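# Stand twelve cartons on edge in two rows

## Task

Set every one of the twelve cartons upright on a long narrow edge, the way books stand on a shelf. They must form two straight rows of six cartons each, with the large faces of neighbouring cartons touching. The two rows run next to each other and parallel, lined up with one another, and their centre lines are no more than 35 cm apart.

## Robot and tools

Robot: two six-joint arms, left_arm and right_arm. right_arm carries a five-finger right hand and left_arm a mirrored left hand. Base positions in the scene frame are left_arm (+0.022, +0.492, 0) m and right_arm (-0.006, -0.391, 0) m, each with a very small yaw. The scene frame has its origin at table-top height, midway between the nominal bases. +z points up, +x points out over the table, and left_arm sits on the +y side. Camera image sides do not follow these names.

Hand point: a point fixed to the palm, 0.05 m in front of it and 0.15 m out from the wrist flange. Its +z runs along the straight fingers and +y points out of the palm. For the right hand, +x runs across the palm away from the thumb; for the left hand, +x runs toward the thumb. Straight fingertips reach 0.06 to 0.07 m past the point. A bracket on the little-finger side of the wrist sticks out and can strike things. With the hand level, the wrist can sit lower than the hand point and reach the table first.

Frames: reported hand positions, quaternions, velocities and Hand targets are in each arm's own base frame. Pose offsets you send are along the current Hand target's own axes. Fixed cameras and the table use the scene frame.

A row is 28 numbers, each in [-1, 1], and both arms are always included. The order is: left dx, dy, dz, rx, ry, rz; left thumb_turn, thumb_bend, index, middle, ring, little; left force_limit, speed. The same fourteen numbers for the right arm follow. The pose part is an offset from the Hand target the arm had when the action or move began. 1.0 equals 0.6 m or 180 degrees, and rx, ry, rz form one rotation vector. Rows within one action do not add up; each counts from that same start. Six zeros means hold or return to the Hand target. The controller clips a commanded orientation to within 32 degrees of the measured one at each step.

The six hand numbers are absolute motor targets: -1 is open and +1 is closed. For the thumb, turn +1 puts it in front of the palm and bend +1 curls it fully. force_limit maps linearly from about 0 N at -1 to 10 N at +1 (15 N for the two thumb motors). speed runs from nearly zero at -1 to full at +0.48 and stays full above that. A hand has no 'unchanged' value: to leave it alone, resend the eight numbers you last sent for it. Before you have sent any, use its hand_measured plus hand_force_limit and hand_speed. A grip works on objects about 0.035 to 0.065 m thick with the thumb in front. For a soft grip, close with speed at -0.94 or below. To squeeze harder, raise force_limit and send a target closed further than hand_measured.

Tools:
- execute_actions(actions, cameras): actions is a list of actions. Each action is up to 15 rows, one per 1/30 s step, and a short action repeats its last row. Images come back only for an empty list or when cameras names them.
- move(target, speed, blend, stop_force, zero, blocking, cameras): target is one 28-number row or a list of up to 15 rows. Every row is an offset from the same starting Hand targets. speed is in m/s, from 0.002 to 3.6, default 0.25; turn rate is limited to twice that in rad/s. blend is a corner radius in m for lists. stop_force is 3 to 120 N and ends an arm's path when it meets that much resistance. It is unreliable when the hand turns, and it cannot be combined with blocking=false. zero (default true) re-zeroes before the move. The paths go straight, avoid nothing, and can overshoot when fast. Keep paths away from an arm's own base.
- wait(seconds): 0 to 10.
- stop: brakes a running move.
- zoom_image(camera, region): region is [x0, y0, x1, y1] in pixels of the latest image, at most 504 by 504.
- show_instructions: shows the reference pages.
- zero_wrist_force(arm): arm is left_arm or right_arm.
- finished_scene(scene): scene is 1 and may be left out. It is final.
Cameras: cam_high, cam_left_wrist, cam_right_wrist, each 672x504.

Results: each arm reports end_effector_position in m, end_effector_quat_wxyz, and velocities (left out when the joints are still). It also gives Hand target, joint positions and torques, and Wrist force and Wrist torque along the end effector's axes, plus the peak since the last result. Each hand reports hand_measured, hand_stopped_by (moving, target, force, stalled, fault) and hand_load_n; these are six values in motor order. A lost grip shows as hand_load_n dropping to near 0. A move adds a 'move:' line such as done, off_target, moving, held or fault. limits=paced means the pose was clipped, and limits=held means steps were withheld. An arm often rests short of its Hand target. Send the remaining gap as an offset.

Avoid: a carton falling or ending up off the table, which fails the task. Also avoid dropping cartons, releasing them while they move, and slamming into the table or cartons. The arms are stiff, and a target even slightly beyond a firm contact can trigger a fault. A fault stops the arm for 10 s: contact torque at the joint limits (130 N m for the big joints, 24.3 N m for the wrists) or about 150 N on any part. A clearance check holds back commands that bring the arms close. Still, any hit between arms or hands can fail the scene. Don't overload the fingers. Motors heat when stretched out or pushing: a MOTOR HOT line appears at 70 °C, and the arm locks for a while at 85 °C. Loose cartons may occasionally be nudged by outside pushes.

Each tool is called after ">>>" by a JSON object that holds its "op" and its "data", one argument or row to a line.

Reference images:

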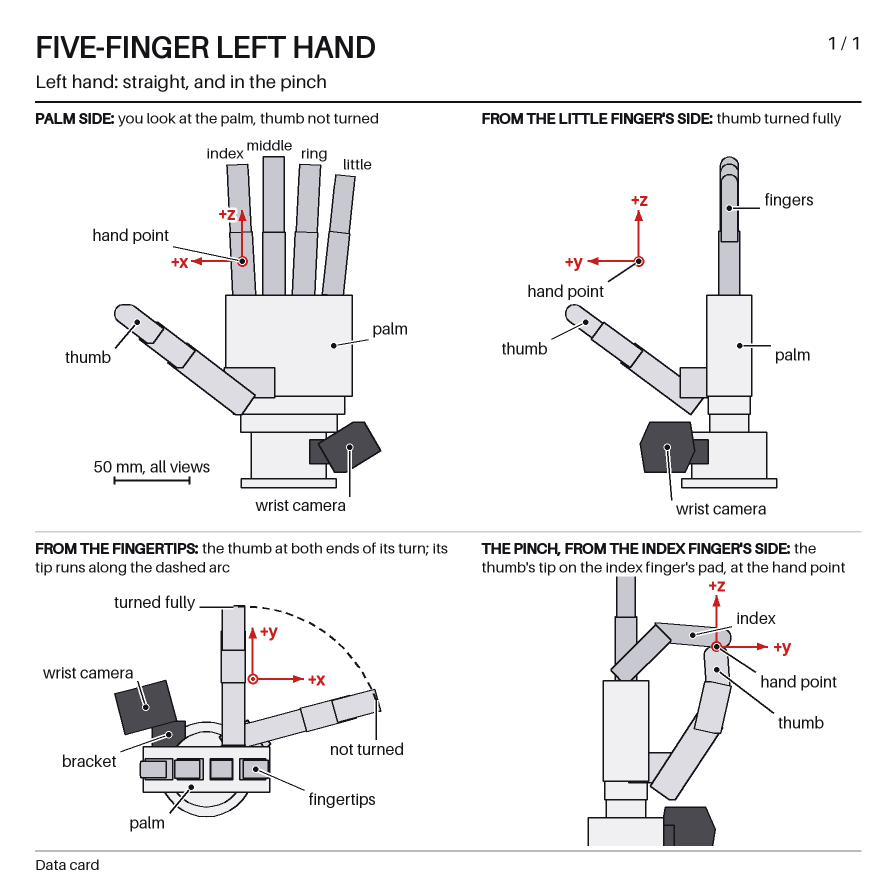

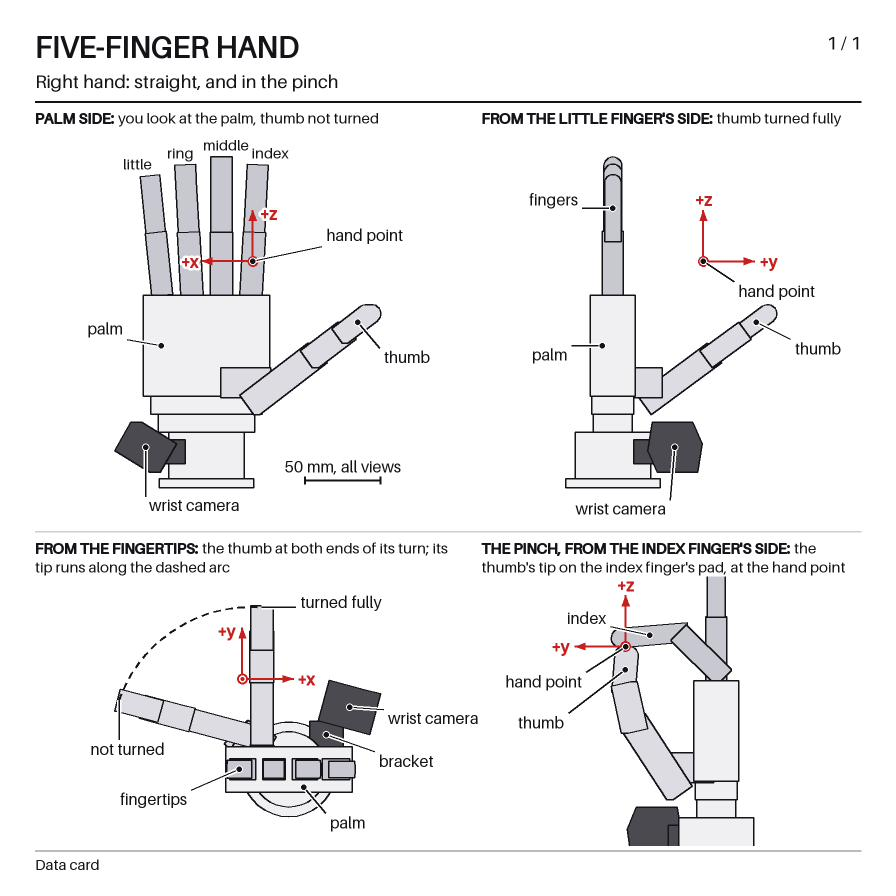

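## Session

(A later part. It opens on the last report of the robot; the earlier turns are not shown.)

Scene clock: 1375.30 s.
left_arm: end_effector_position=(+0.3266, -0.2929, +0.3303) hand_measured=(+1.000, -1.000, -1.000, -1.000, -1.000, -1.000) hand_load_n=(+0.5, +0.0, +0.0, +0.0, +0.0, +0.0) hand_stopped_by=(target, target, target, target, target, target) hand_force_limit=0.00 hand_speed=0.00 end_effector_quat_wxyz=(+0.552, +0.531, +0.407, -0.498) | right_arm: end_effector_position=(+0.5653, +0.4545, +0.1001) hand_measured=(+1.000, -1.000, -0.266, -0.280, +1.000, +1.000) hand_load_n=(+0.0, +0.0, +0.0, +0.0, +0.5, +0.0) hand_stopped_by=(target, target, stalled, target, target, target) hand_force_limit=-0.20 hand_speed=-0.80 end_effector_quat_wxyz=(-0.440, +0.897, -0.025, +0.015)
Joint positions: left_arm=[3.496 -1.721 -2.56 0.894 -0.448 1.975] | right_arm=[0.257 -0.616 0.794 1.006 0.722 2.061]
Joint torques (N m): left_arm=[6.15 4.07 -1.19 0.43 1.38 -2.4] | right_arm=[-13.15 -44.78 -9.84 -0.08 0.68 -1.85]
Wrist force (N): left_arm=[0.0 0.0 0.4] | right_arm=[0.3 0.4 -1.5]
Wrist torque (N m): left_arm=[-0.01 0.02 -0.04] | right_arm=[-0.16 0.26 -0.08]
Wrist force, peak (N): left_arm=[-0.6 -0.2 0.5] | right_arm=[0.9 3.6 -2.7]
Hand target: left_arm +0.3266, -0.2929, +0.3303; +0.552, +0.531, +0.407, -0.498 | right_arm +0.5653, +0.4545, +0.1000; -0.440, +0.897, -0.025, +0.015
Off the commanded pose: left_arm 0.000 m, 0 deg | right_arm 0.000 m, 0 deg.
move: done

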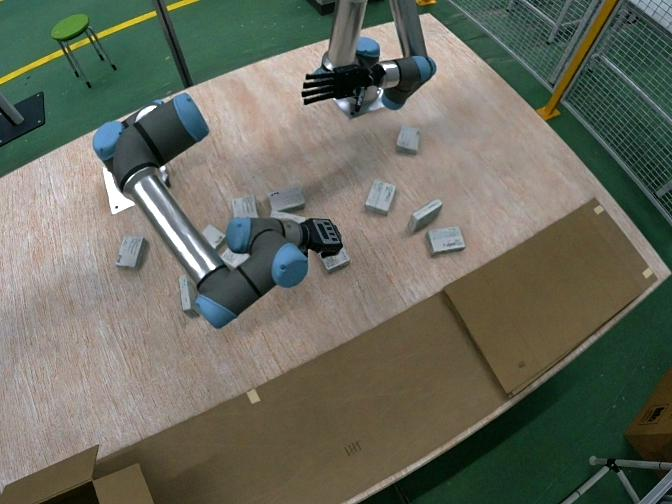

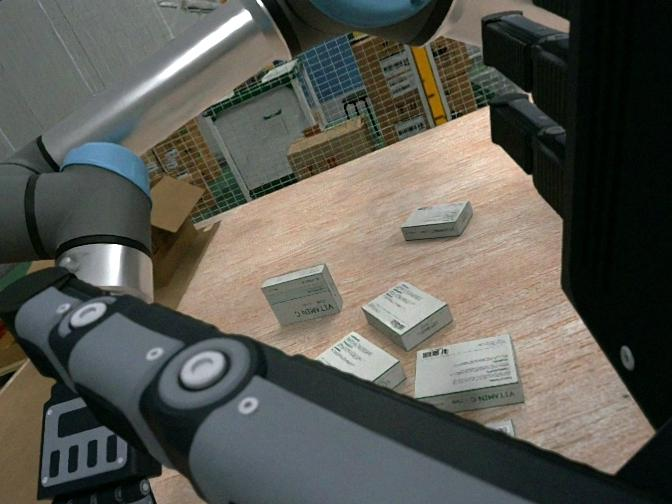

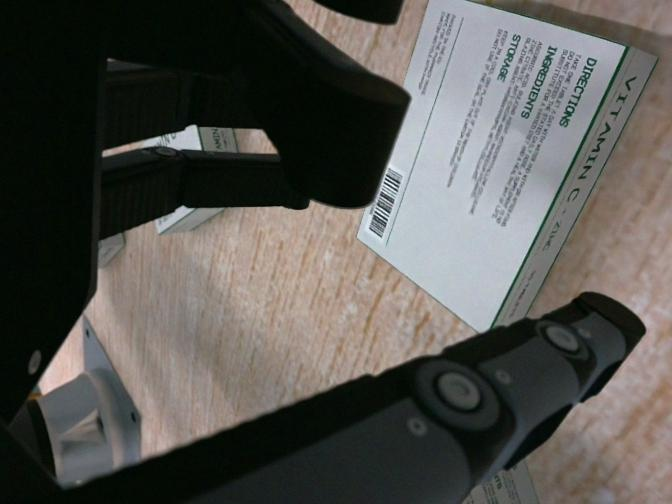

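>>> {"op": "move", "data": {
  "target": [
    [0,0,0,0,0,0,1,-1,-1,-1,-1,-1,0,0,0,0,0,0,-0.0176,-0.0136,1,-1,-1,-1,1,1,-0.2,-0.5],
    [0,0,0,0,0,0,1,-1,-1,-1,-1,-1,0,0,0,0.0856,0.0661,0,-0.0176,-0.0136,1,-1,-1,-1,1,1,-0.2,-0.5],
    [0,0,0,0,0,0,1,-1,-1,-1,-1,-1,0,0,0,0.051,0.1109,0,-0.0176,-0.0136,1,-1,-1,-1,1,1,-0.2,-0.5],
    [0,0,0,0,0,0,1,-1,-1,-1,-1,-1,0,0,0,0.051,0.1109,0,-0.0176,-0.0136,1,-1,0.2,0.2,1,1,-0.2,-0.85]
  ],
  "speed": 0.08,
  "cameras": ["all"]
}}

Scene clock: 1413.43 s.
left_arm: end_effector_position=(+0.3266, -0.2929, +0.3303) hand_measured=(+1.000, -1.000, -1.000, -1.000, -1.000, -1.000) hand_load_n=(+0.0, +0.0, +0.0, +0.0, +0.0, +0.0) hand_stopped_by=(target, target, target, target, target, target) hand_force_limit=0.00 hand_speed=0.00 end_effector_quat_wxyz=(+0.552, +0.531, +0.407, -0.498) | right_arm: end_effector_position=(+0.5677, +0.4883, +0.0351) hand_measured=(+1.000, -1.000, -0.168, -0.182, +1.000, +1.000) hand_load_n=(-1.5, +2.5, +8.5, +4.5, +0.0, +0.0) hand_stopped_by=(target, target, force, force, target, target) hand_force_limit=-0.20 hand_speed=-0.85 end_effector_quat_wxyz=(-0.440, +0.898, +0.006, +0.000)
Joint positions: left_arm=[3.496 -1.721 -2.56 0.894 -0.448 1.975] | right_arm=[0.304 -0.467 0.678 0.997 0.713 2.028]
Joint torques (N m): left_arm=[5.75 4.47 -0.67 0.5 1.41 -2.46] | right_arm=[-13.17 -60.61 -25.37 0.98 -1.98 2.01]
Wrist force (N): left_arm=[-0.2 -0.2 0.3] | right_arm=[0.1 0.7 -1.3]
Wrist torque (N m): left_arm=[-0.04 0.05 -0.05] | right_arm=[-0.15 0.28 0.05]
Wrist force, peak (N): left_arm=[-0.4 0.3 0.7] | right_arm=[0.5 0.9 -2.2]
Hand target: left_arm +0.3266, -0.2929, +0.3303; +0.552, +0.531, +0.407, -0.498 | right_arm +0.5677, +0.4883, +0.0351; -0.440, +0.898, +0.006, +0.000
Off the commanded pose: left_arm 0.000 m, 0 deg | right_arm 0.000 m, 0 deg.
move: done

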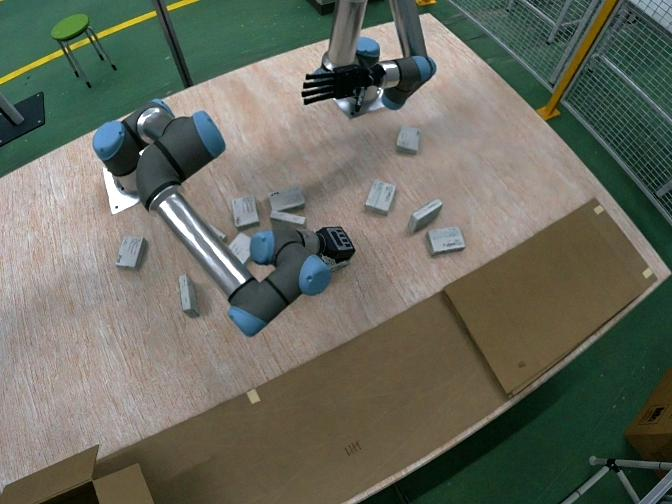

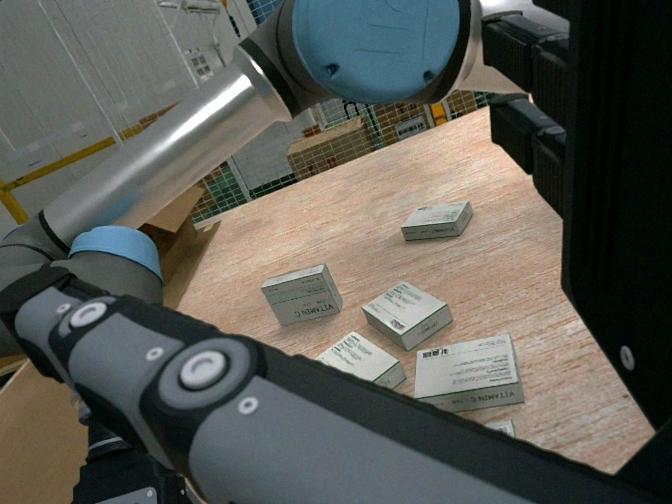

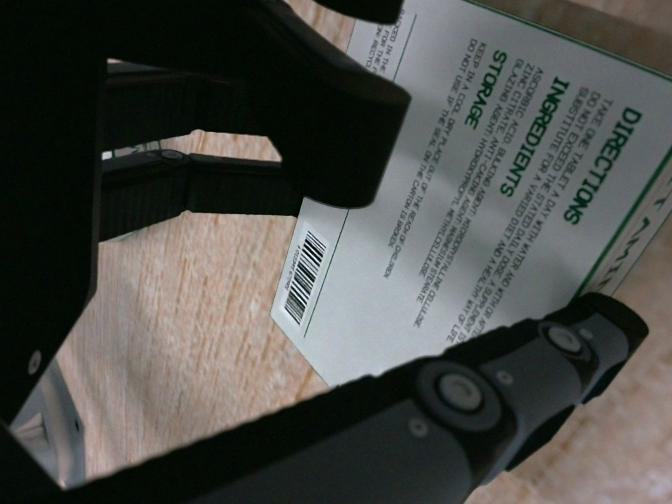

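>>> {"op": "move", "data": {
  "target": [
    [0,0,0,0,0,0,1,-1,-1,-1,-1,-1,0,0,0,-0.0792,-0.061,0,0,0,1,-1,0.2,0.2,1,1,-0.2,-0.85],
    [0,0,0,0,0,0,1,-1,-1,-1,-1,-1,0,0,0.0875,0.1663,-0.3798,0,0,0,1,-1,0.2,0.2,1,1,-0.2,-0.85],
    [0,0,0,0,0,0,1,-1,-1,-1,-1,-1,0,0,0.0875,0.2442,-0.3198,0,0,0,1,-1,0.2,0.2,1,1,-0.2,-0.85]
  ],
  "speed": [0.15,0.15,0.06],
  "blend": [0.02,0.02,0],
  "cameras": ["cam_high","cam_right_wrist"]
}}

>>> {"op": "move", "data": {
  "target": [
    [0,0,0,0,0,0,1,-1,-1,-1,-1,-1,0,0,0,0,0,0,0,0,1,-1,-1,-1,1,1,-0.2,-0.5],
    [0,0,0,0,0,0,1,-1,-1,-1,-1,-1,0,0,0,0.005,-0.0067,0,0,0,1,-1,-1,-1,1,1,-0.2,-0.5],
    [0,0,0,0,0,0,1,-1,-1,-1,-1,-1,0,0,0,-0.1522,-0.1277,0,0,0,1,-1,-1,-1,1,1,-0.2,-0.5]
  ],
  "speed": 0.1,
  "cameras": ["cam_high","cam_right_wrist"]
}}

Scene clock: 1443.33 s.
left_arm: end_effector_position=(+0.3266, -0.2929, +0.3303) hand_measured=(+1.000, -1.000, -1.000, -1.000, -1.000, -1.000) hand_load_n=(+0.5, +0.0, +0.0, +0.0, +0.0, +0.0) hand_stopped_by=(target, target, target, target, target, target) hand_force_limit=0.00 hand_speed=0.00 end_effector_quat_wxyz=(+0.552, +0.531, +0.407, -0.498) | right_arm: end_effector_position=(+0.6227, +0.2475, +0.0368) hand_measured=(+1.000, -1.000, -0.168, -0.182, +1.000, +1.000) hand_load_n=(-1.5, +2.0, +8.5, +4.5, +0.0, +0.5) hand_stopped_by=(target, target, force, force, target, target) hand_force_limit=-0.20 hand_speed=-0.85 end_effector_quat_wxyz=(-0.440, +0.898, +0.006, +0.000)
Joint positions: left_arm=[3.496 -1.721 -2.56 0.894 -0.448 1.975] | right_arm=[-0.071 -0.483 0.827 1.328 0.663 1.436]
Joint torques (N m): left_arm=[5.71 4.33 -0.41 0.53 1.41 -2.53] | right_arm=[7.53 -58.52 -24.08 4.73 -2.86 -0.69]
Wrist force (N): left_arm=[0.0 0.1 0.3] | right_arm=[0.3 0.5 -1.2]
Wrist torque (N m): left_arm=[0.01 0.01 -0.04] | right_arm=[-0.20 0.25 -0.12]
Wrist force, peak (N): left_arm=[-0.4 0.1 0.7] | right_arm=[-0.1 2.3 -0.3]
Hand target: left_arm +0.3266, -0.2929, +0.3303; +0.552, +0.531, +0.407, -0.498 | right_arm +0.6228, +0.2475, +0.0369; -0.440, +0.898, +0.006, +0.000
Off the commanded pose: left_arm 0.000 m, 0 deg | right_arm 0.000 m, 0 deg.
move: done
Images, in order (width x height): cam_high 672x504, cam_right_wrist 672x504.

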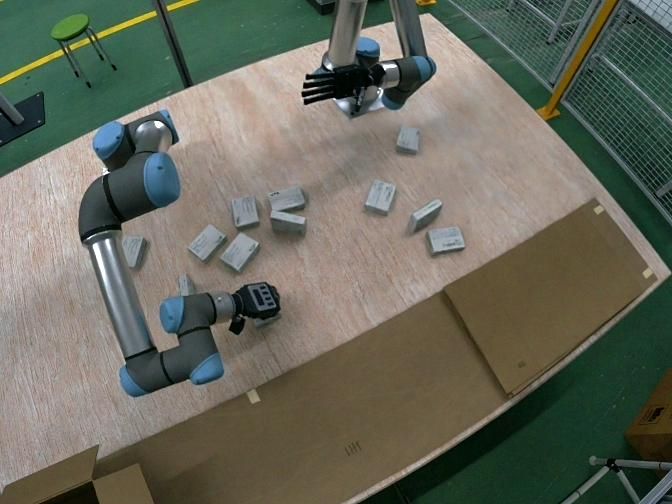

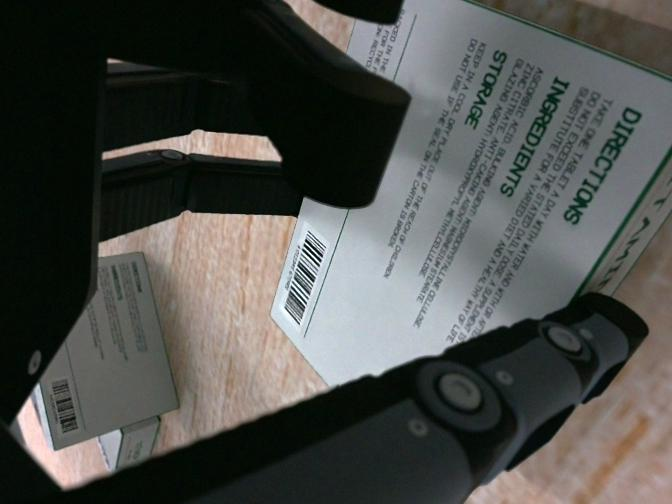

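Scene clock: 1446.37 s.
left_arm: end_effector_position=(+0.3266, -0.2929, +0.3303) hand_measured=(+1.000, -1.000, -1.000, -1.000, -1.000, -1.000) hand_load_n=(+0.0, +0.0, +0.0, +0.0, +0.0, +0.0) hand_stopped_by=(target, target, target, target, target, target) hand_force_limit=0.00 hand_speed=0.00 end_effector_quat_wxyz=(+0.552, +0.531, +0.407, -0.498) | right_arm: end_effector_position=(+0.6222, +0.2428, +0.1560) hand_measured=(+1.000, -1.000, -1.000, -1.000, +1.000, +1.000) hand_load_n=(+0.0, +0.0, +0.0, +0.0, +0.0, +0.0) hand_stopped_by=(target, target, target, target, target, target) hand_force_limit=-0.20 hand_speed=-0.50 end_effector_quat_wxyz=(-0.440, +0.898, +0.006, +0.000)
Joint positions: left_arm=[3.496 -1.721 -2.56 0.894 -0.448 1.975] | right_arm=[-0.079 -0.581 0.708 1.554 0.663 1.425]
Joint torques (N m): left_arm=[5.5 4.66 -0.69 0.52 1.41 -2.43] | right_arm=[13.32 -44.55 -13.77 2.06 -0.71 -2.03]
Wrist force (N): left_arm=[-0.2 0.0 0.4] | right_arm=[0.2 0.3 -1.6]
Wrist torque (N m): left_arm=[-0.01 0.06 -0.06] | right_arm=[-0.18 0.28 -0.10]
Wrist force, peak (N): left_arm=[-0.4 0.2 0.5] | right_arm=[0.3 -0.5 -1.8]
Hand target: left_arm +0.3266, -0.2929, +0.3303; +0.552, +0.531, +0.407, -0.498 | right_arm +0.6222, +0.2428, +0.1560; -0.440, +0.898, +0.006, +0.000
Off the commanded pose: left_arm 0.000 m, 0 deg | right_arm 0.000 m, 0 deg.
move: done
Images, in order (width x height): cam_high 672x504, cam_right_wrist 672x504.

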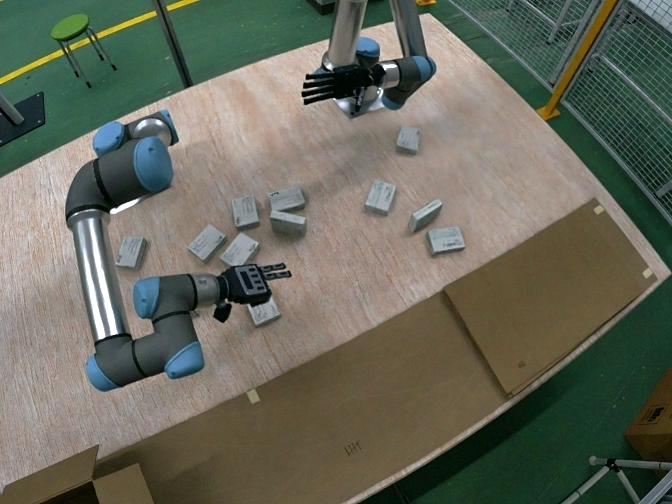

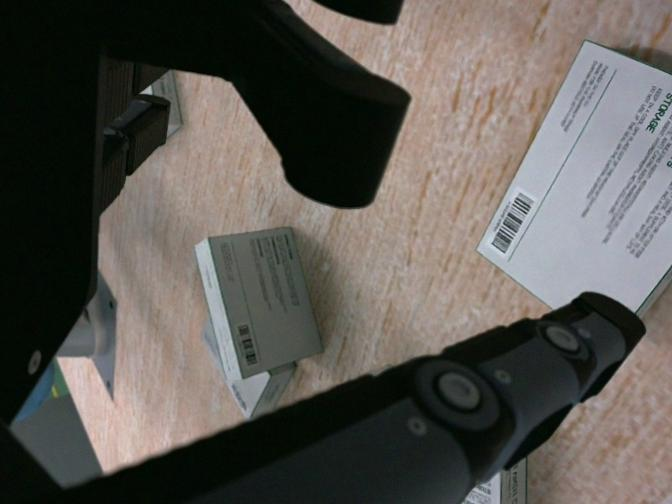

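>>> {"op": "move", "data": {
  "target": [0,0,0,0,0,0,1,-1,-1,-1,-1,-1,0,0,-0.2498,0.0917,0.034,0,0.2553,0.1965,1,-1,-1,-1,1,1,-0.2,-0.5],
  "speed": 0.3,
  "cameras": ["cam_high","cam_right_wrist"]
}}

Scene clock: 1473.67 s.
left_arm: end_effector_position=(+0.3266, -0.2929, +0.3303) hand_measured=(+1.000, -1.000, -1.000, -1.000, -1.000, -1.000) hand_load_n=(+0.5, +0.0, +0.0, +0.0, +0.0, -0.5) hand_stopped_by=(target, target, target, target, target, target) hand_force_limit=0.00 hand_speed=0.00 end_effector_quat_wxyz=(+0.552, +0.531, +0.407, -0.498) | right_arm: end_effector_position=(+0.4728, +0.2237, +0.0992) hand_measured=(+1.000, -1.000, -1.000, -1.000, +1.000, +1.000) hand_load_n=(+0.0, +0.0, +0.0, -0.5, +0.0, +0.0) hand_stopped_by=(target, target, target, target, target, target) hand_force_limit=-0.20 hand_speed=-0.50 end_effector_quat_wxyz=(-0.388, +0.787, -0.429, +0.214)
Joint positions: left_arm=[3.496 -1.721 -2.56 0.894 -0.448 1.975] | right_arm=[-0.064 -1.38 1.939 0.199 1.084 2.718]
Joint torques (N m): left_arm=[5.46 4.51 -0.04 0.49 1.39 -2.39] | right_arm=[-13.42 -30.87 -7.75 -0.66 1.02 2.12]
Wrist force (N): left_arm=[-0.4 0.0 0.3] | right_arm=[0.3 0.5 -1.4]
Wrist torque (N m): left_arm=[0.00 0.07 -0.07] | right_arm=[-0.16 0.25 0.05]
Wrist force, peak (N): left_arm=[-0.4 0.1 0.9] | right_arm=[0.1 1.1 -1.8]
Hand target: left_arm +0.3266, -0.2929, +0.3303; +0.552, +0.531, +0.407, -0.498 | right_arm +0.4728, +0.2236, +0.0992; -0.388, +0.787, -0.429, +0.215
Off the commanded pose: left_arm 0.000 m, 0 deg | right_arm 0.000 m, 0 deg.
move: done
Images, in order (width x height): cam_high 672x504, cam_right_wrist 672x504.

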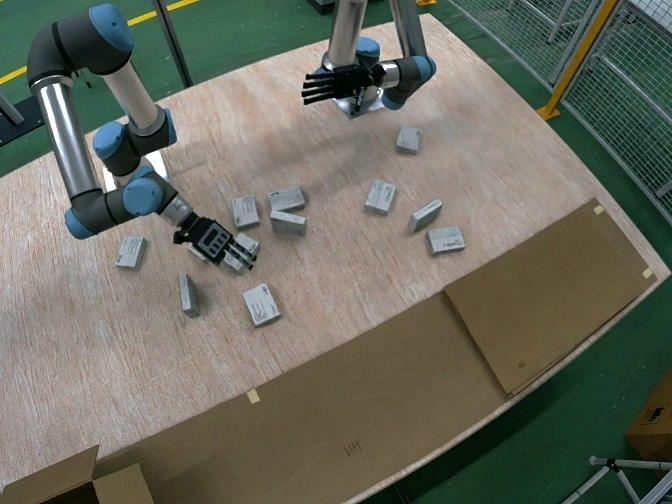

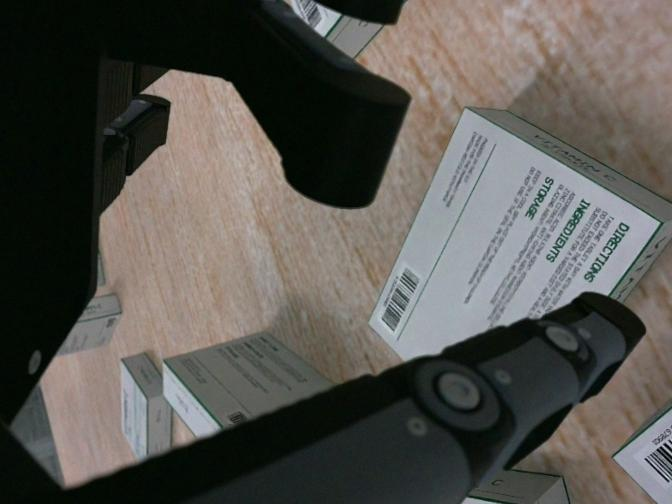

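>>> {"op": "move", "data": {
  "target": [
    [0,0,0,0,0,0,1,-1,-1,-1,-1,-1,0,0,0,0.0041,-0.0053,0,0,0,1,-1,-1,-1,1,1,-0.2,-0.5],
    [0,0,0,0,0,0,1,-1,-1,-1,-1,-1,0,0,0,0.0886,0.06,0,0,0,1,-1,-1,-1,1,1,-0.2,-0.5],
    [0,0,0,0,0,0,1,-1,-1,-1,-1,-1,0,0,0,0.0886,0.06,0,0,0,1,-1,0.2,0.2,1,1,-0.2,-0.85],
    [0,0,0,0,0,0,1,-1,-1,-1,-1,-1,0,0,0,-0.0704,-0.0653,0,0,0,1,-1,0.2,0.2,1,1,-0.2,-0.85]
  ],
  "speed": 0.1,
  "cameras": ["cam_high","cam_right_wrist"]
}}

Scene clock: 1505.23 s.
left_arm: end_effector_position=(+0.3266, -0.2929, +0.3303) hand_measured=(+1.000, -1.000, -1.000, -1.000, -1.000, -1.000) hand_load_n=(+0.5, +0.0, +0.0, +0.0, +0.0, +0.0) hand_stopped_by=(target, target, target, target, target, target) hand_force_limit=0.00 hand_speed=0.00 end_effector_quat_wxyz=(+0.552, +0.531, +0.407, -0.498) | right_arm: end_effector_position=(+0.4681, +0.2209, +0.1566) hand_measured=(+1.000, -1.000, -0.196, -0.182, +1.000, +1.000) hand_load_n=(-1.5, +2.0, +6.5, +6.0, +0.0, +0.5) hand_stopped_by=(target, target, force, force, target, target) hand_force_limit=-0.20 hand_speed=-0.85 end_effector_quat_wxyz=(-0.388, +0.787, -0.429, +0.215)
Joint positions: left_arm=[3.496 -1.721 -2.56 0.894 -0.448 1.975] | right_arm=[-0.073 -1.458 1.868 0.352 1.078 2.712]
Joint torques (N m): left_arm=[5.2 4.85 -0.52 0.44 1.32 -2.29] | right_arm=[-11.41 -19.25 -17.19 2.25 -2.22 -1.29]
Wrist force (N): left_arm=[-0.2 -0.2 0.3] | right_arm=[0.5 0.8 -1.3]
Wrist torque (N m): left_arm=[-0.03 0.06 -0.05] | right_arm=[-0.16 0.25 0.06]
Wrist force, peak (N): left_arm=[-0.3 0.1 0.8] | right_arm=[0.3 0.0 -2.1]
Hand target: left_arm +0.3266, -0.2929, +0.3303; +0.552, +0.531, +0.407, -0.498 | right_arm +0.4681, +0.2209, +0.1566; -0.388, +0.787, -0.429, +0.215
Off the commanded pose: left_arm 0.000 m, 0 deg | right_arm 0.000 m, 0 deg.
move: done
Images, in order (width x height): cam_high 672x504, cam_right_wrist 672x504.

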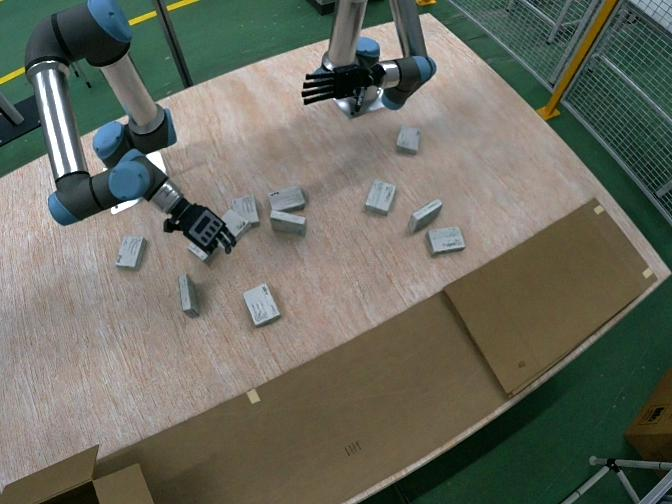

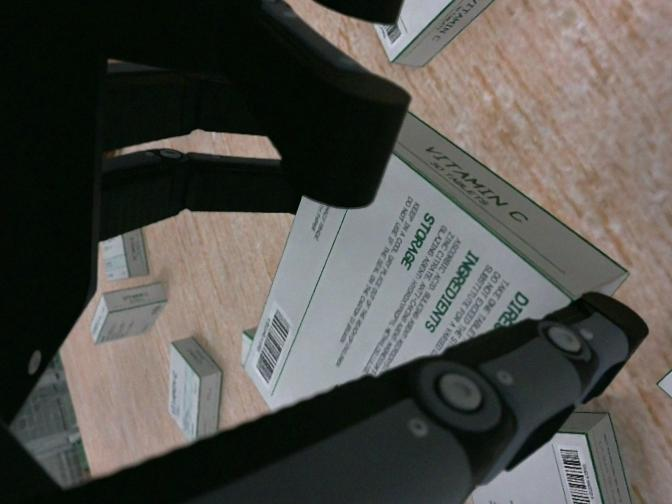

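>>> {"op": "move", "data": {
  "target": [
    [0,0,0,0,0,0,1,-1,-1,-1,-1,-1,0,0,0.0873,-0.0933,0.0845,-0.2835,0.0933,0.7176,1,-1,0.2,0.2,1,1,-0.2,-0.85],
    [0,0,0,0,0,0,1,-1,-1,-1,-1,-1,0,0,0.0873,0.0518,0.1963,-0.2835,0.0933,0.7176,1,-1,0.2,0.2,1,1,-0.2,-0.85]
  ],
  "speed": [0.25,0.1],
  "cameras": ["all"]
}}

>>> {"op": "zoom_image", "data": {
  "camera": "cam_high",
  "region": [200, 230, 320, 350]
}}

Scene clock: 1556.93 s.
left_arm: end_effector_position=(+0.3266, -0.2929, +0.3303) hand_measured=(+1.000, -1.000, -1.000, -1.000, -1.000, -1.000) hand_load_n=(+0.5, +0.0, +0.0, +0.0, +0.0, +0.0) hand_stopped_by=(target, target, target, target, target, target) hand_force_limit=0.00 hand_speed=0.00 end_effector_quat_wxyz=(+0.552, +0.531, +0.407, -0.498) | right_arm: end_effector_position=(+0.5594, +0.2167, +0.0606) hand_measured=(+1.000, -1.000, -0.196, -0.182, +1.000, +1.000) hand_load_n=(-1.5, +2.0, +7.0, +6.0, +0.5, +0.0) hand_stopped_by=(target, target, force, force, target, target) hand_force_limit=-0.20 hand_speed=-0.85 end_effector_quat_wxyz=(+0.001, -0.006, +0.947, +0.321)
Joint positions: left_arm=[3.496 -1.721 -2.56 0.894 -0.448 1.975] | right_arm=[-0.223 -0.758 1.447 1.053 0.937 4.42]
Joint torques (N m): left_arm=[5.27 5.69 -0.6 0.53 1.4 -2.26] | right_arm=[-3.92 -39.74 -21.24 3.4 -2.61 -0.84]
Wrist force (N): left_arm=[0.0 -0.2 0.4] | right_arm=[0.3 3.3 -1.5]
Wrist torque (N m): left_arm=[-0.04 0.03 -0.03] | right_arm=[-0.25 0.34 0.48]
Wrist force, peak (N): left_arm=[-0.2 0.0 0.8] | right_arm=[0.4 3.8 -2.4]
Hand target: left_arm +0.3266, -0.2929, +0.3303; +0.552, +0.531, +0.407, -0.498 | right_arm +0.5595, +0.2167, +0.0606; +0.001, -0.006, +0.947, +0.321
Off the commanded pose: left_arm 0.000 m, 0 deg | right_arm 0.000 m, 0 deg.
move: done

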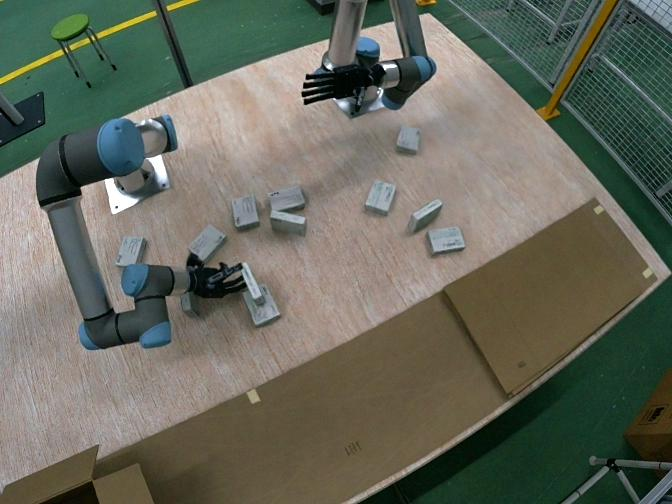

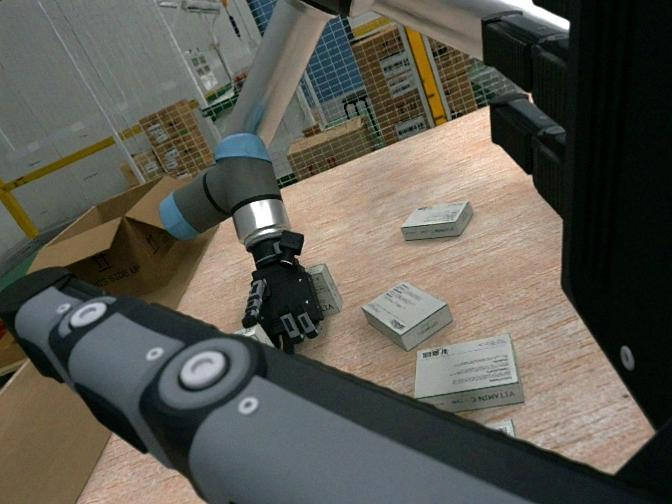

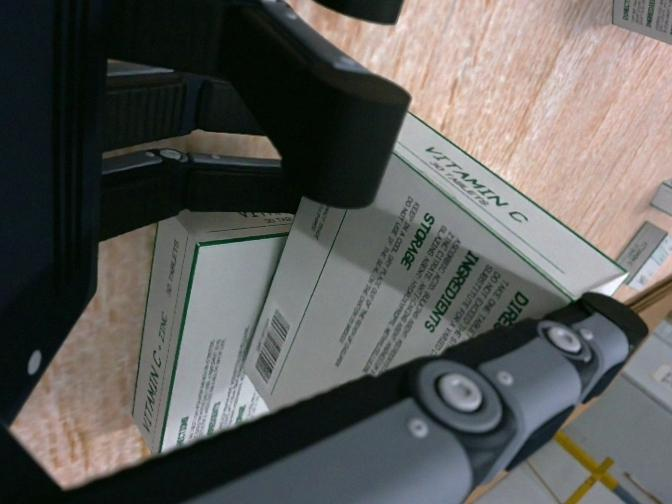

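Scaled by 4.200 from the camera's 672x504 image, which has a finer 960x720 frame.

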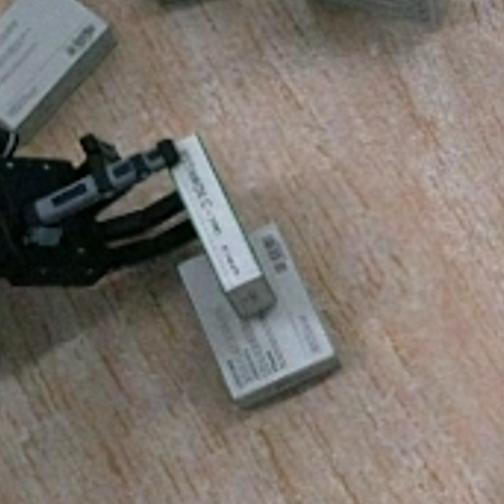

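>>> {"op": "move", "data": {
  "target": [0,0,0,0,0,0,1,-1,-1,-1,-1,-1,0,0,0.0067,-0.0142,0.0185,0,0,0,1,-1,0.2,0.2,1,1,-0.2,-0.85],
  "speed": 0.012,
  "stop_force": 3,
  "cameras": ["cam_right_wrist"]
}}

Scene clock: 1574.73 s.
left_arm: end_effector_position=(+0.3266, -0.2929, +0.3303) hand_measured=(+1.000, -1.000, -1.000, -1.000, -1.000, -1.000) hand_load_n=(+0.0, +0.0, +0.0, +0.0, +0.0, +0.0) hand_stopped_by=(target, target, target, target, target, target) hand_force_limit=0.00 hand_speed=0.00 end_effector_quat_wxyz=(+0.552, +0.531, +0.407, -0.498) | right_arm: end_effector_position=(+0.5567, +0.2166, +0.0508) hand_measured=(+1.000, -1.000, -0.196, -0.182, +1.000, +1.000) hand_load_n=(-4.5, +1.5, -0.5, +6.0, +0.0, +0.0) hand_stopped_by=(target, target, force, force, target, target) hand_force_limit=-0.20 hand_speed=-0.85 end_effector_quat_wxyz=(+0.001, -0.006, +0.947, +0.321)
Joint positions: left_arm=[3.496 -1.721 -2.56 0.894 -0.448 1.975] | right_arm=[-0.224 -0.748 1.459 1.031 0.937 4.419]
Joint torques (N m): left_arm=[5.33 5.44 -0.25 0.48 1.34 -2.23] | right_arm=[2.02 -47.98 -20.38 4.55 0.64 2.21]
Wrist force (N): left_arm=[0.0 -0.3 0.3] | right_arm=[1.7 5.1 -3.9]
Wrist torque (N m): left_arm=[-0.04 0.03 -0.03] | right_arm=[-0.22 0.21 0.41]
Wrist force, peak (N): left_arm=[-0.6 -0.1 0.6] | right_arm=[2.5 6.2 -6.0]
Hand target: left_arm +0.3266, -0.2929, +0.3303; +0.552, +0.531, +0.407, -0.498 | right_arm +0.5567, +0.2166, +0.0508; +0.001, -0.006, +0.947, +0.321 (not the last commanded pose)
Off the commanded pose: left_arm 0.000 m, 0 deg | right_arm 0.004 m, 0 deg.
move: contact (right_arm)
Images, in order (width x height): cam_right_wrist 672x504.

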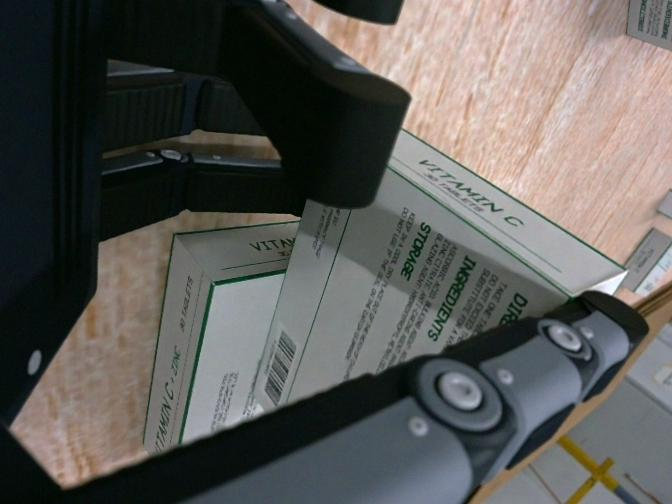

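>>> {"op": "move", "data": {
  "target": [0,0,0,0,0,0,1,-1,-1,-1,-1,-1,0,0,0,0,0,0,0,0,1,-1,-0.3,-0.3,1,1,-0.2,-0.85],
  "cameras": ["cam_high","cam_right_wrist"]
}}

>>> {"op": "zoom_image", "data": {
  "camera": "cam_high",
  "region": [200, 230, 320, 350]
}}

Scene clock: 1581.30 s.
left_arm: end_effector_position=(+0.3266, -0.2929, +0.3303) hand_measured=(+1.000, -1.000, -1.000, -1.000, -1.000, -1.000) hand_load_n=(+0.0, +0.0, +0.0, +0.0, +0.0, +0.0) hand_stopped_by=(target, target, target, target, target, target) hand_force_limit=0.00 hand_speed=0.00 end_effector_quat_wxyz=(+0.552, +0.531, +0.407, -0.498) | right_arm: end_effector_position=(+0.5567, +0.2166, +0.0508) hand_measured=(+1.000, -1.000, -0.300, -0.300, +1.000, +1.000) hand_load_n=(+0.0, +0.0, +0.0, +0.0, +0.0, +0.0) hand_stopped_by=(target, target, target, target, target, target) hand_force_limit=-0.20 hand_speed=-0.85 end_effector_quat_wxyz=(+0.001, -0.006, +0.947, +0.321)
Joint positions: left_arm=[3.496 -1.721 -2.56 0.894 -0.448 1.975] | right_arm=[-0.224 -0.748 1.459 1.031 0.937 4.419]
Joint torques (N m): left_arm=[4.88 5.24 -0.83 0.54 1.42 -2.17] | right_arm=[11.22 -47.75 -20.26 4.06 -2.03 1.99]
Wrist force (N): left_arm=[0.0 0.0 0.5] | right_arm=[0.2 3.7 -2.0]
Wrist torque (N m): left_arm=[-0.01 0.03 -0.04] | right_arm=[-0.23 0.35 0.46]
Wrist force, peak (N): left_arm=[0.0 0.0 0.7] | right_arm=[1.8 5.3 -4.0]
Hand target: left_arm +0.3266, -0.2929, +0.3303; +0.552, +0.531, +0.407, -0.498 | right_arm +0.5567, +0.2166, +0.0508; +0.001, -0.006, +0.947, +0.321
Off the commanded pose: left_arm 0.000 m, 0 deg | right_arm 0.000 m, 0 deg.
move: done
Images, in order (width x height): cam_high 672x504, cam_right_wrist 672x504.

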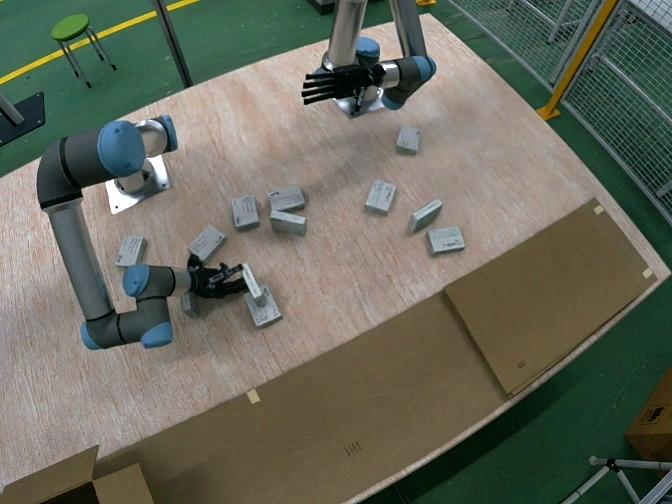

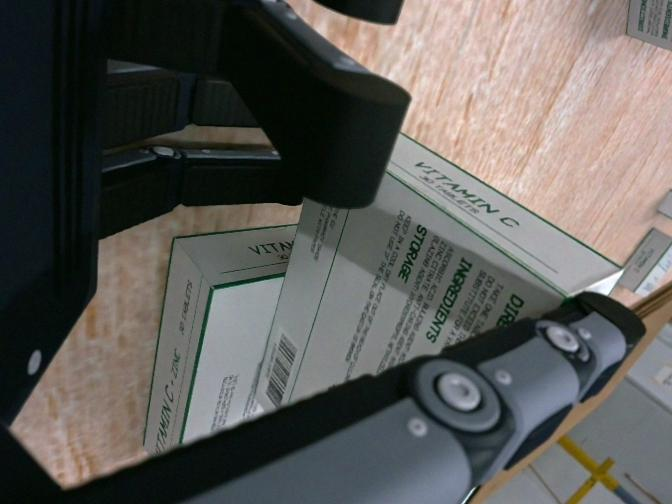

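Scaled by 4.200 from the camera's 672x504 image, which has a finer 960x720 frame.

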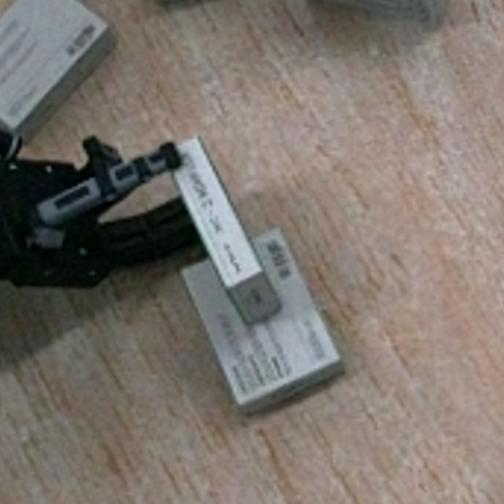

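>>> {"op": "move", "data": {
  "target": [
    [0,0,0,0,0,0,1,-1,-1,-1,-1,-1,0,0,0,0.003,-0.004,0,0,0,1,-1,-0.3,-0.3,1,1,-0.2,-0.85],
    [0,0,0,0,0,0,1,-1,-1,-1,-1,-1,0,0,0,-0.0893,-0.0752,0,0,0,1,-1,-0.3,-0.3,1,1,-0.2,-0.85]
  ],
  "speed": 0.05,
  "cameras": ["cam_high","cam_right_wrist"]
}}

>>> {"op": "zoom_image", "data": {
  "camera": "cam_high",
  "region": [200, 230, 320, 350]
}}

Scene clock: 1594.13 s.
left_arm: end_effector_position=(+0.3266, -0.2929, +0.3303) hand_measured=(+1.000, -1.000, -1.000, -1.000, -1.000, -1.000) hand_load_n=(+0.0, +0.0, +0.0, +0.0, +0.0, +0.0) hand_stopped_by=(target, target, target, target, target, target) hand_force_limit=0.00 hand_speed=0.00 end_effector_quat_wxyz=(+0.552, +0.531, +0.407, -0.498) | right_arm: end_effector_position=(+0.5575, +0.1465, +0.0540) hand_measured=(+1.000, -1.000, -0.300, -0.300, +1.000, +1.000) hand_load_n=(+0.0, +0.0, +0.0, +0.0, +0.5, +0.0) hand_stopped_by=(target, target, target, target, target, target) hand_force_limit=-0.20 hand_speed=-0.85 end_effector_quat_wxyz=(+0.001, -0.006, +0.947, +0.321) end_effector_velocity=(+0.000, +0.002, +0.000) end_effector_angular_velocity=(+0.000, -0.001, -0.001)
Joint positions: left_arm=[3.496 -1.721 -2.56 0.894 -0.448 1.975] | right_arm=[-0.355 -0.737 1.455 1.115 0.965 4.262]
Joint velocities: left_arm=[within noise] | right_arm=[0.003 0 0 -0.004 -0.002 0.005]
Joint torques (N m): left_arm=[4.56 5.68 -0.21 0.42 1.31 -2.22] | right_arm=[11.91 -48.05 -10.8 0.56 -2.54 1.92]
Wrist force (N): left_arm=[-0.1 -0.1 0.3] | right_arm=[0.3 3.7 -2.0]
Wrist torque (N m): left_arm=[-0.02 0.05 -0.05] | right_arm=[-0.22 0.32 0.34]
Wrist force, peak (N): left_arm=[0.1 0.2 0.8] | right_arm=[0.3 3.9 -2.2]
Hand target: left_arm +0.3266, -0.2929, +0.3303; +0.552, +0.531, +0.407, -0.498 | right_arm +0.5575, +0.1466, +0.0541; +0.001, -0.006, +0.947, +0.321
Off the commanded pose: left_arm 0.000 m, 0 deg | right_arm 0.000 m, 0 deg.
move: done
Images, in order (width x height): cam_high 672x504, cam_right_wrist 672x504.

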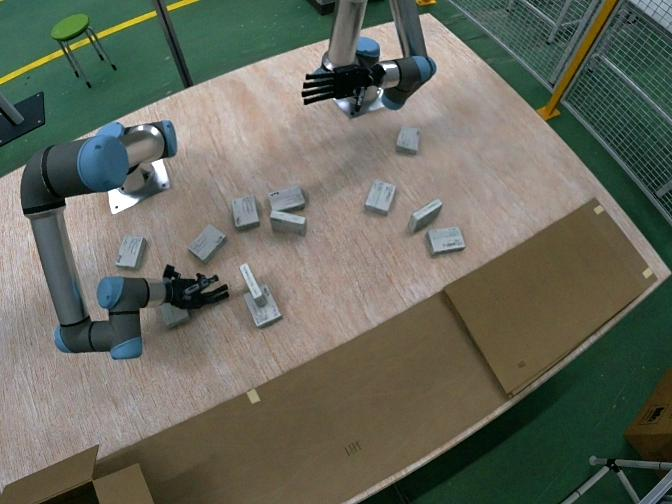

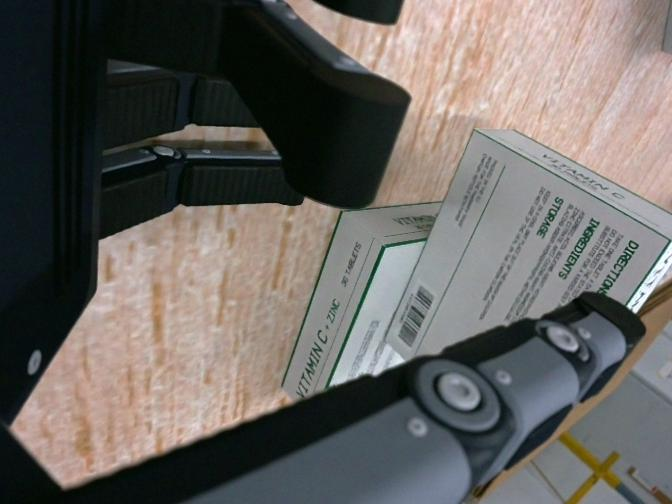

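Scaled by 4.200 from the camera's 672x504 image, which has a finer 960x720 frame.

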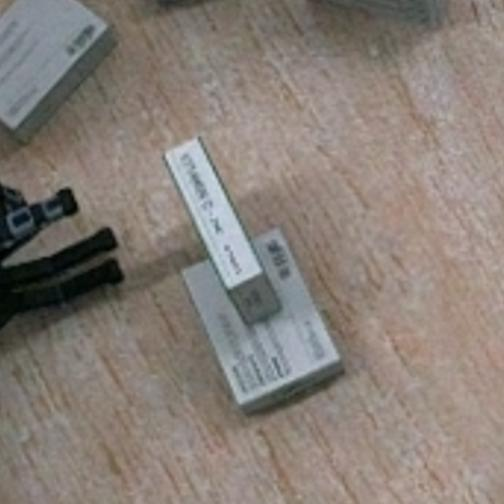

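>>> {"op": "move", "data": {
  "target": [
    [0,0,0,0,0,0,1,-1,-1,-1,-1,-1,0,0,0.0004,0.1058,-0.192,0,-0.0644,-0.4958,1,-1,-0.3,-0.3,1,1,-0.2,-0.85],
    [0,0,0,0,0,0,1,-1,-1,-1,-1,-1,0,0,-0.0342,0.2267,-0.0695,0,-0.1289,-0.9917,1,-1,-0.3,-0.3,1,1,-0.2,-0.85],
    [0,0,0,0,0,0,1,-1,-1,-1,-1,-1,0,0,-0.0342,0.2267,-0.0695,0,-0.1289,-0.9917,1,-0.5,-0.4,-0.4,1,1,-0.2,-0.5]
  ],
  "speed": 0.35,
  "cameras": ["cam_high","cam_right_wrist"]
}}

Scene clock: 1661.80 s.
left_arm: end_effector_position=(+0.3266, -0.2929, +0.3303) hand_measured=(+1.000, -1.000, -1.000, -1.000, -1.000, -1.000) hand_load_n=(+0.0, +0.0, +0.0, +0.0, +0.0, +0.0) hand_stopped_by=(target, target, target, target, target, target) hand_force_limit=0.00 hand_speed=0.00 end_effector_quat_wxyz=(+0.552, +0.531, +0.407, -0.498) | right_arm: end_effector_position=(+0.5764, +0.2295, +0.1700) hand_measured=(+1.000, -0.500, -0.400, -0.400, +1.000, +1.000) hand_load_n=(+0.0, +0.0, +0.0, +0.0, +0.0, +0.0) hand_stopped_by=(target, target, target, target, target, target) hand_force_limit=-0.20 hand_speed=-0.50 end_effector_quat_wxyz=(-0.440, +0.898, +0.006, +0.000)
Joint positions: left_arm=[3.496 -1.721 -2.56 0.894 -0.448 1.975] | right_arm=[-0.107 -0.738 0.974 1.48 0.667 1.379]
Joint torques (N m): left_arm=[4.56 5.35 -0.19 0.49 1.43 -2.11] | right_arm=[-13.16 -37.94 -8.74 1.22 -1.22 -1.85]
Wrist force (N): left_arm=[0.0 0.2 0.4] | right_arm=[0.4 0.0 -1.4]
Wrist torque (N m): left_arm=[0.01 0.02 -0.04] | right_arm=[-0.22 0.24 -0.09]
Wrist force, peak (N): left_arm=[-0.4 -0.1 0.8] | right_arm=[0.3 3.9 -2.2]
Hand target: left_arm +0.3266, -0.2929, +0.3303; +0.552, +0.531, +0.407, -0.498 | right_arm +0.5764, +0.2295, +0.1700; -0.440, +0.898, +0.006, +0.000
Off the commanded pose: left_arm 0.000 m, 0 deg | right_arm 0.000 m, 0 deg.
move: done
Images, in order (width x height): cam_high 672x504, cam_right_wrist 672x504.

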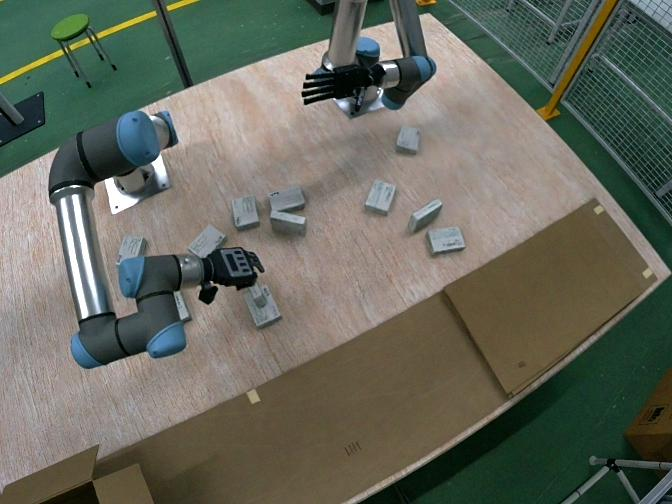

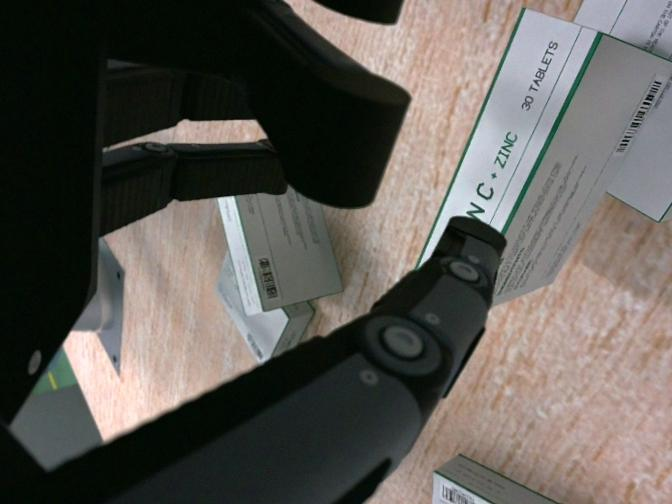

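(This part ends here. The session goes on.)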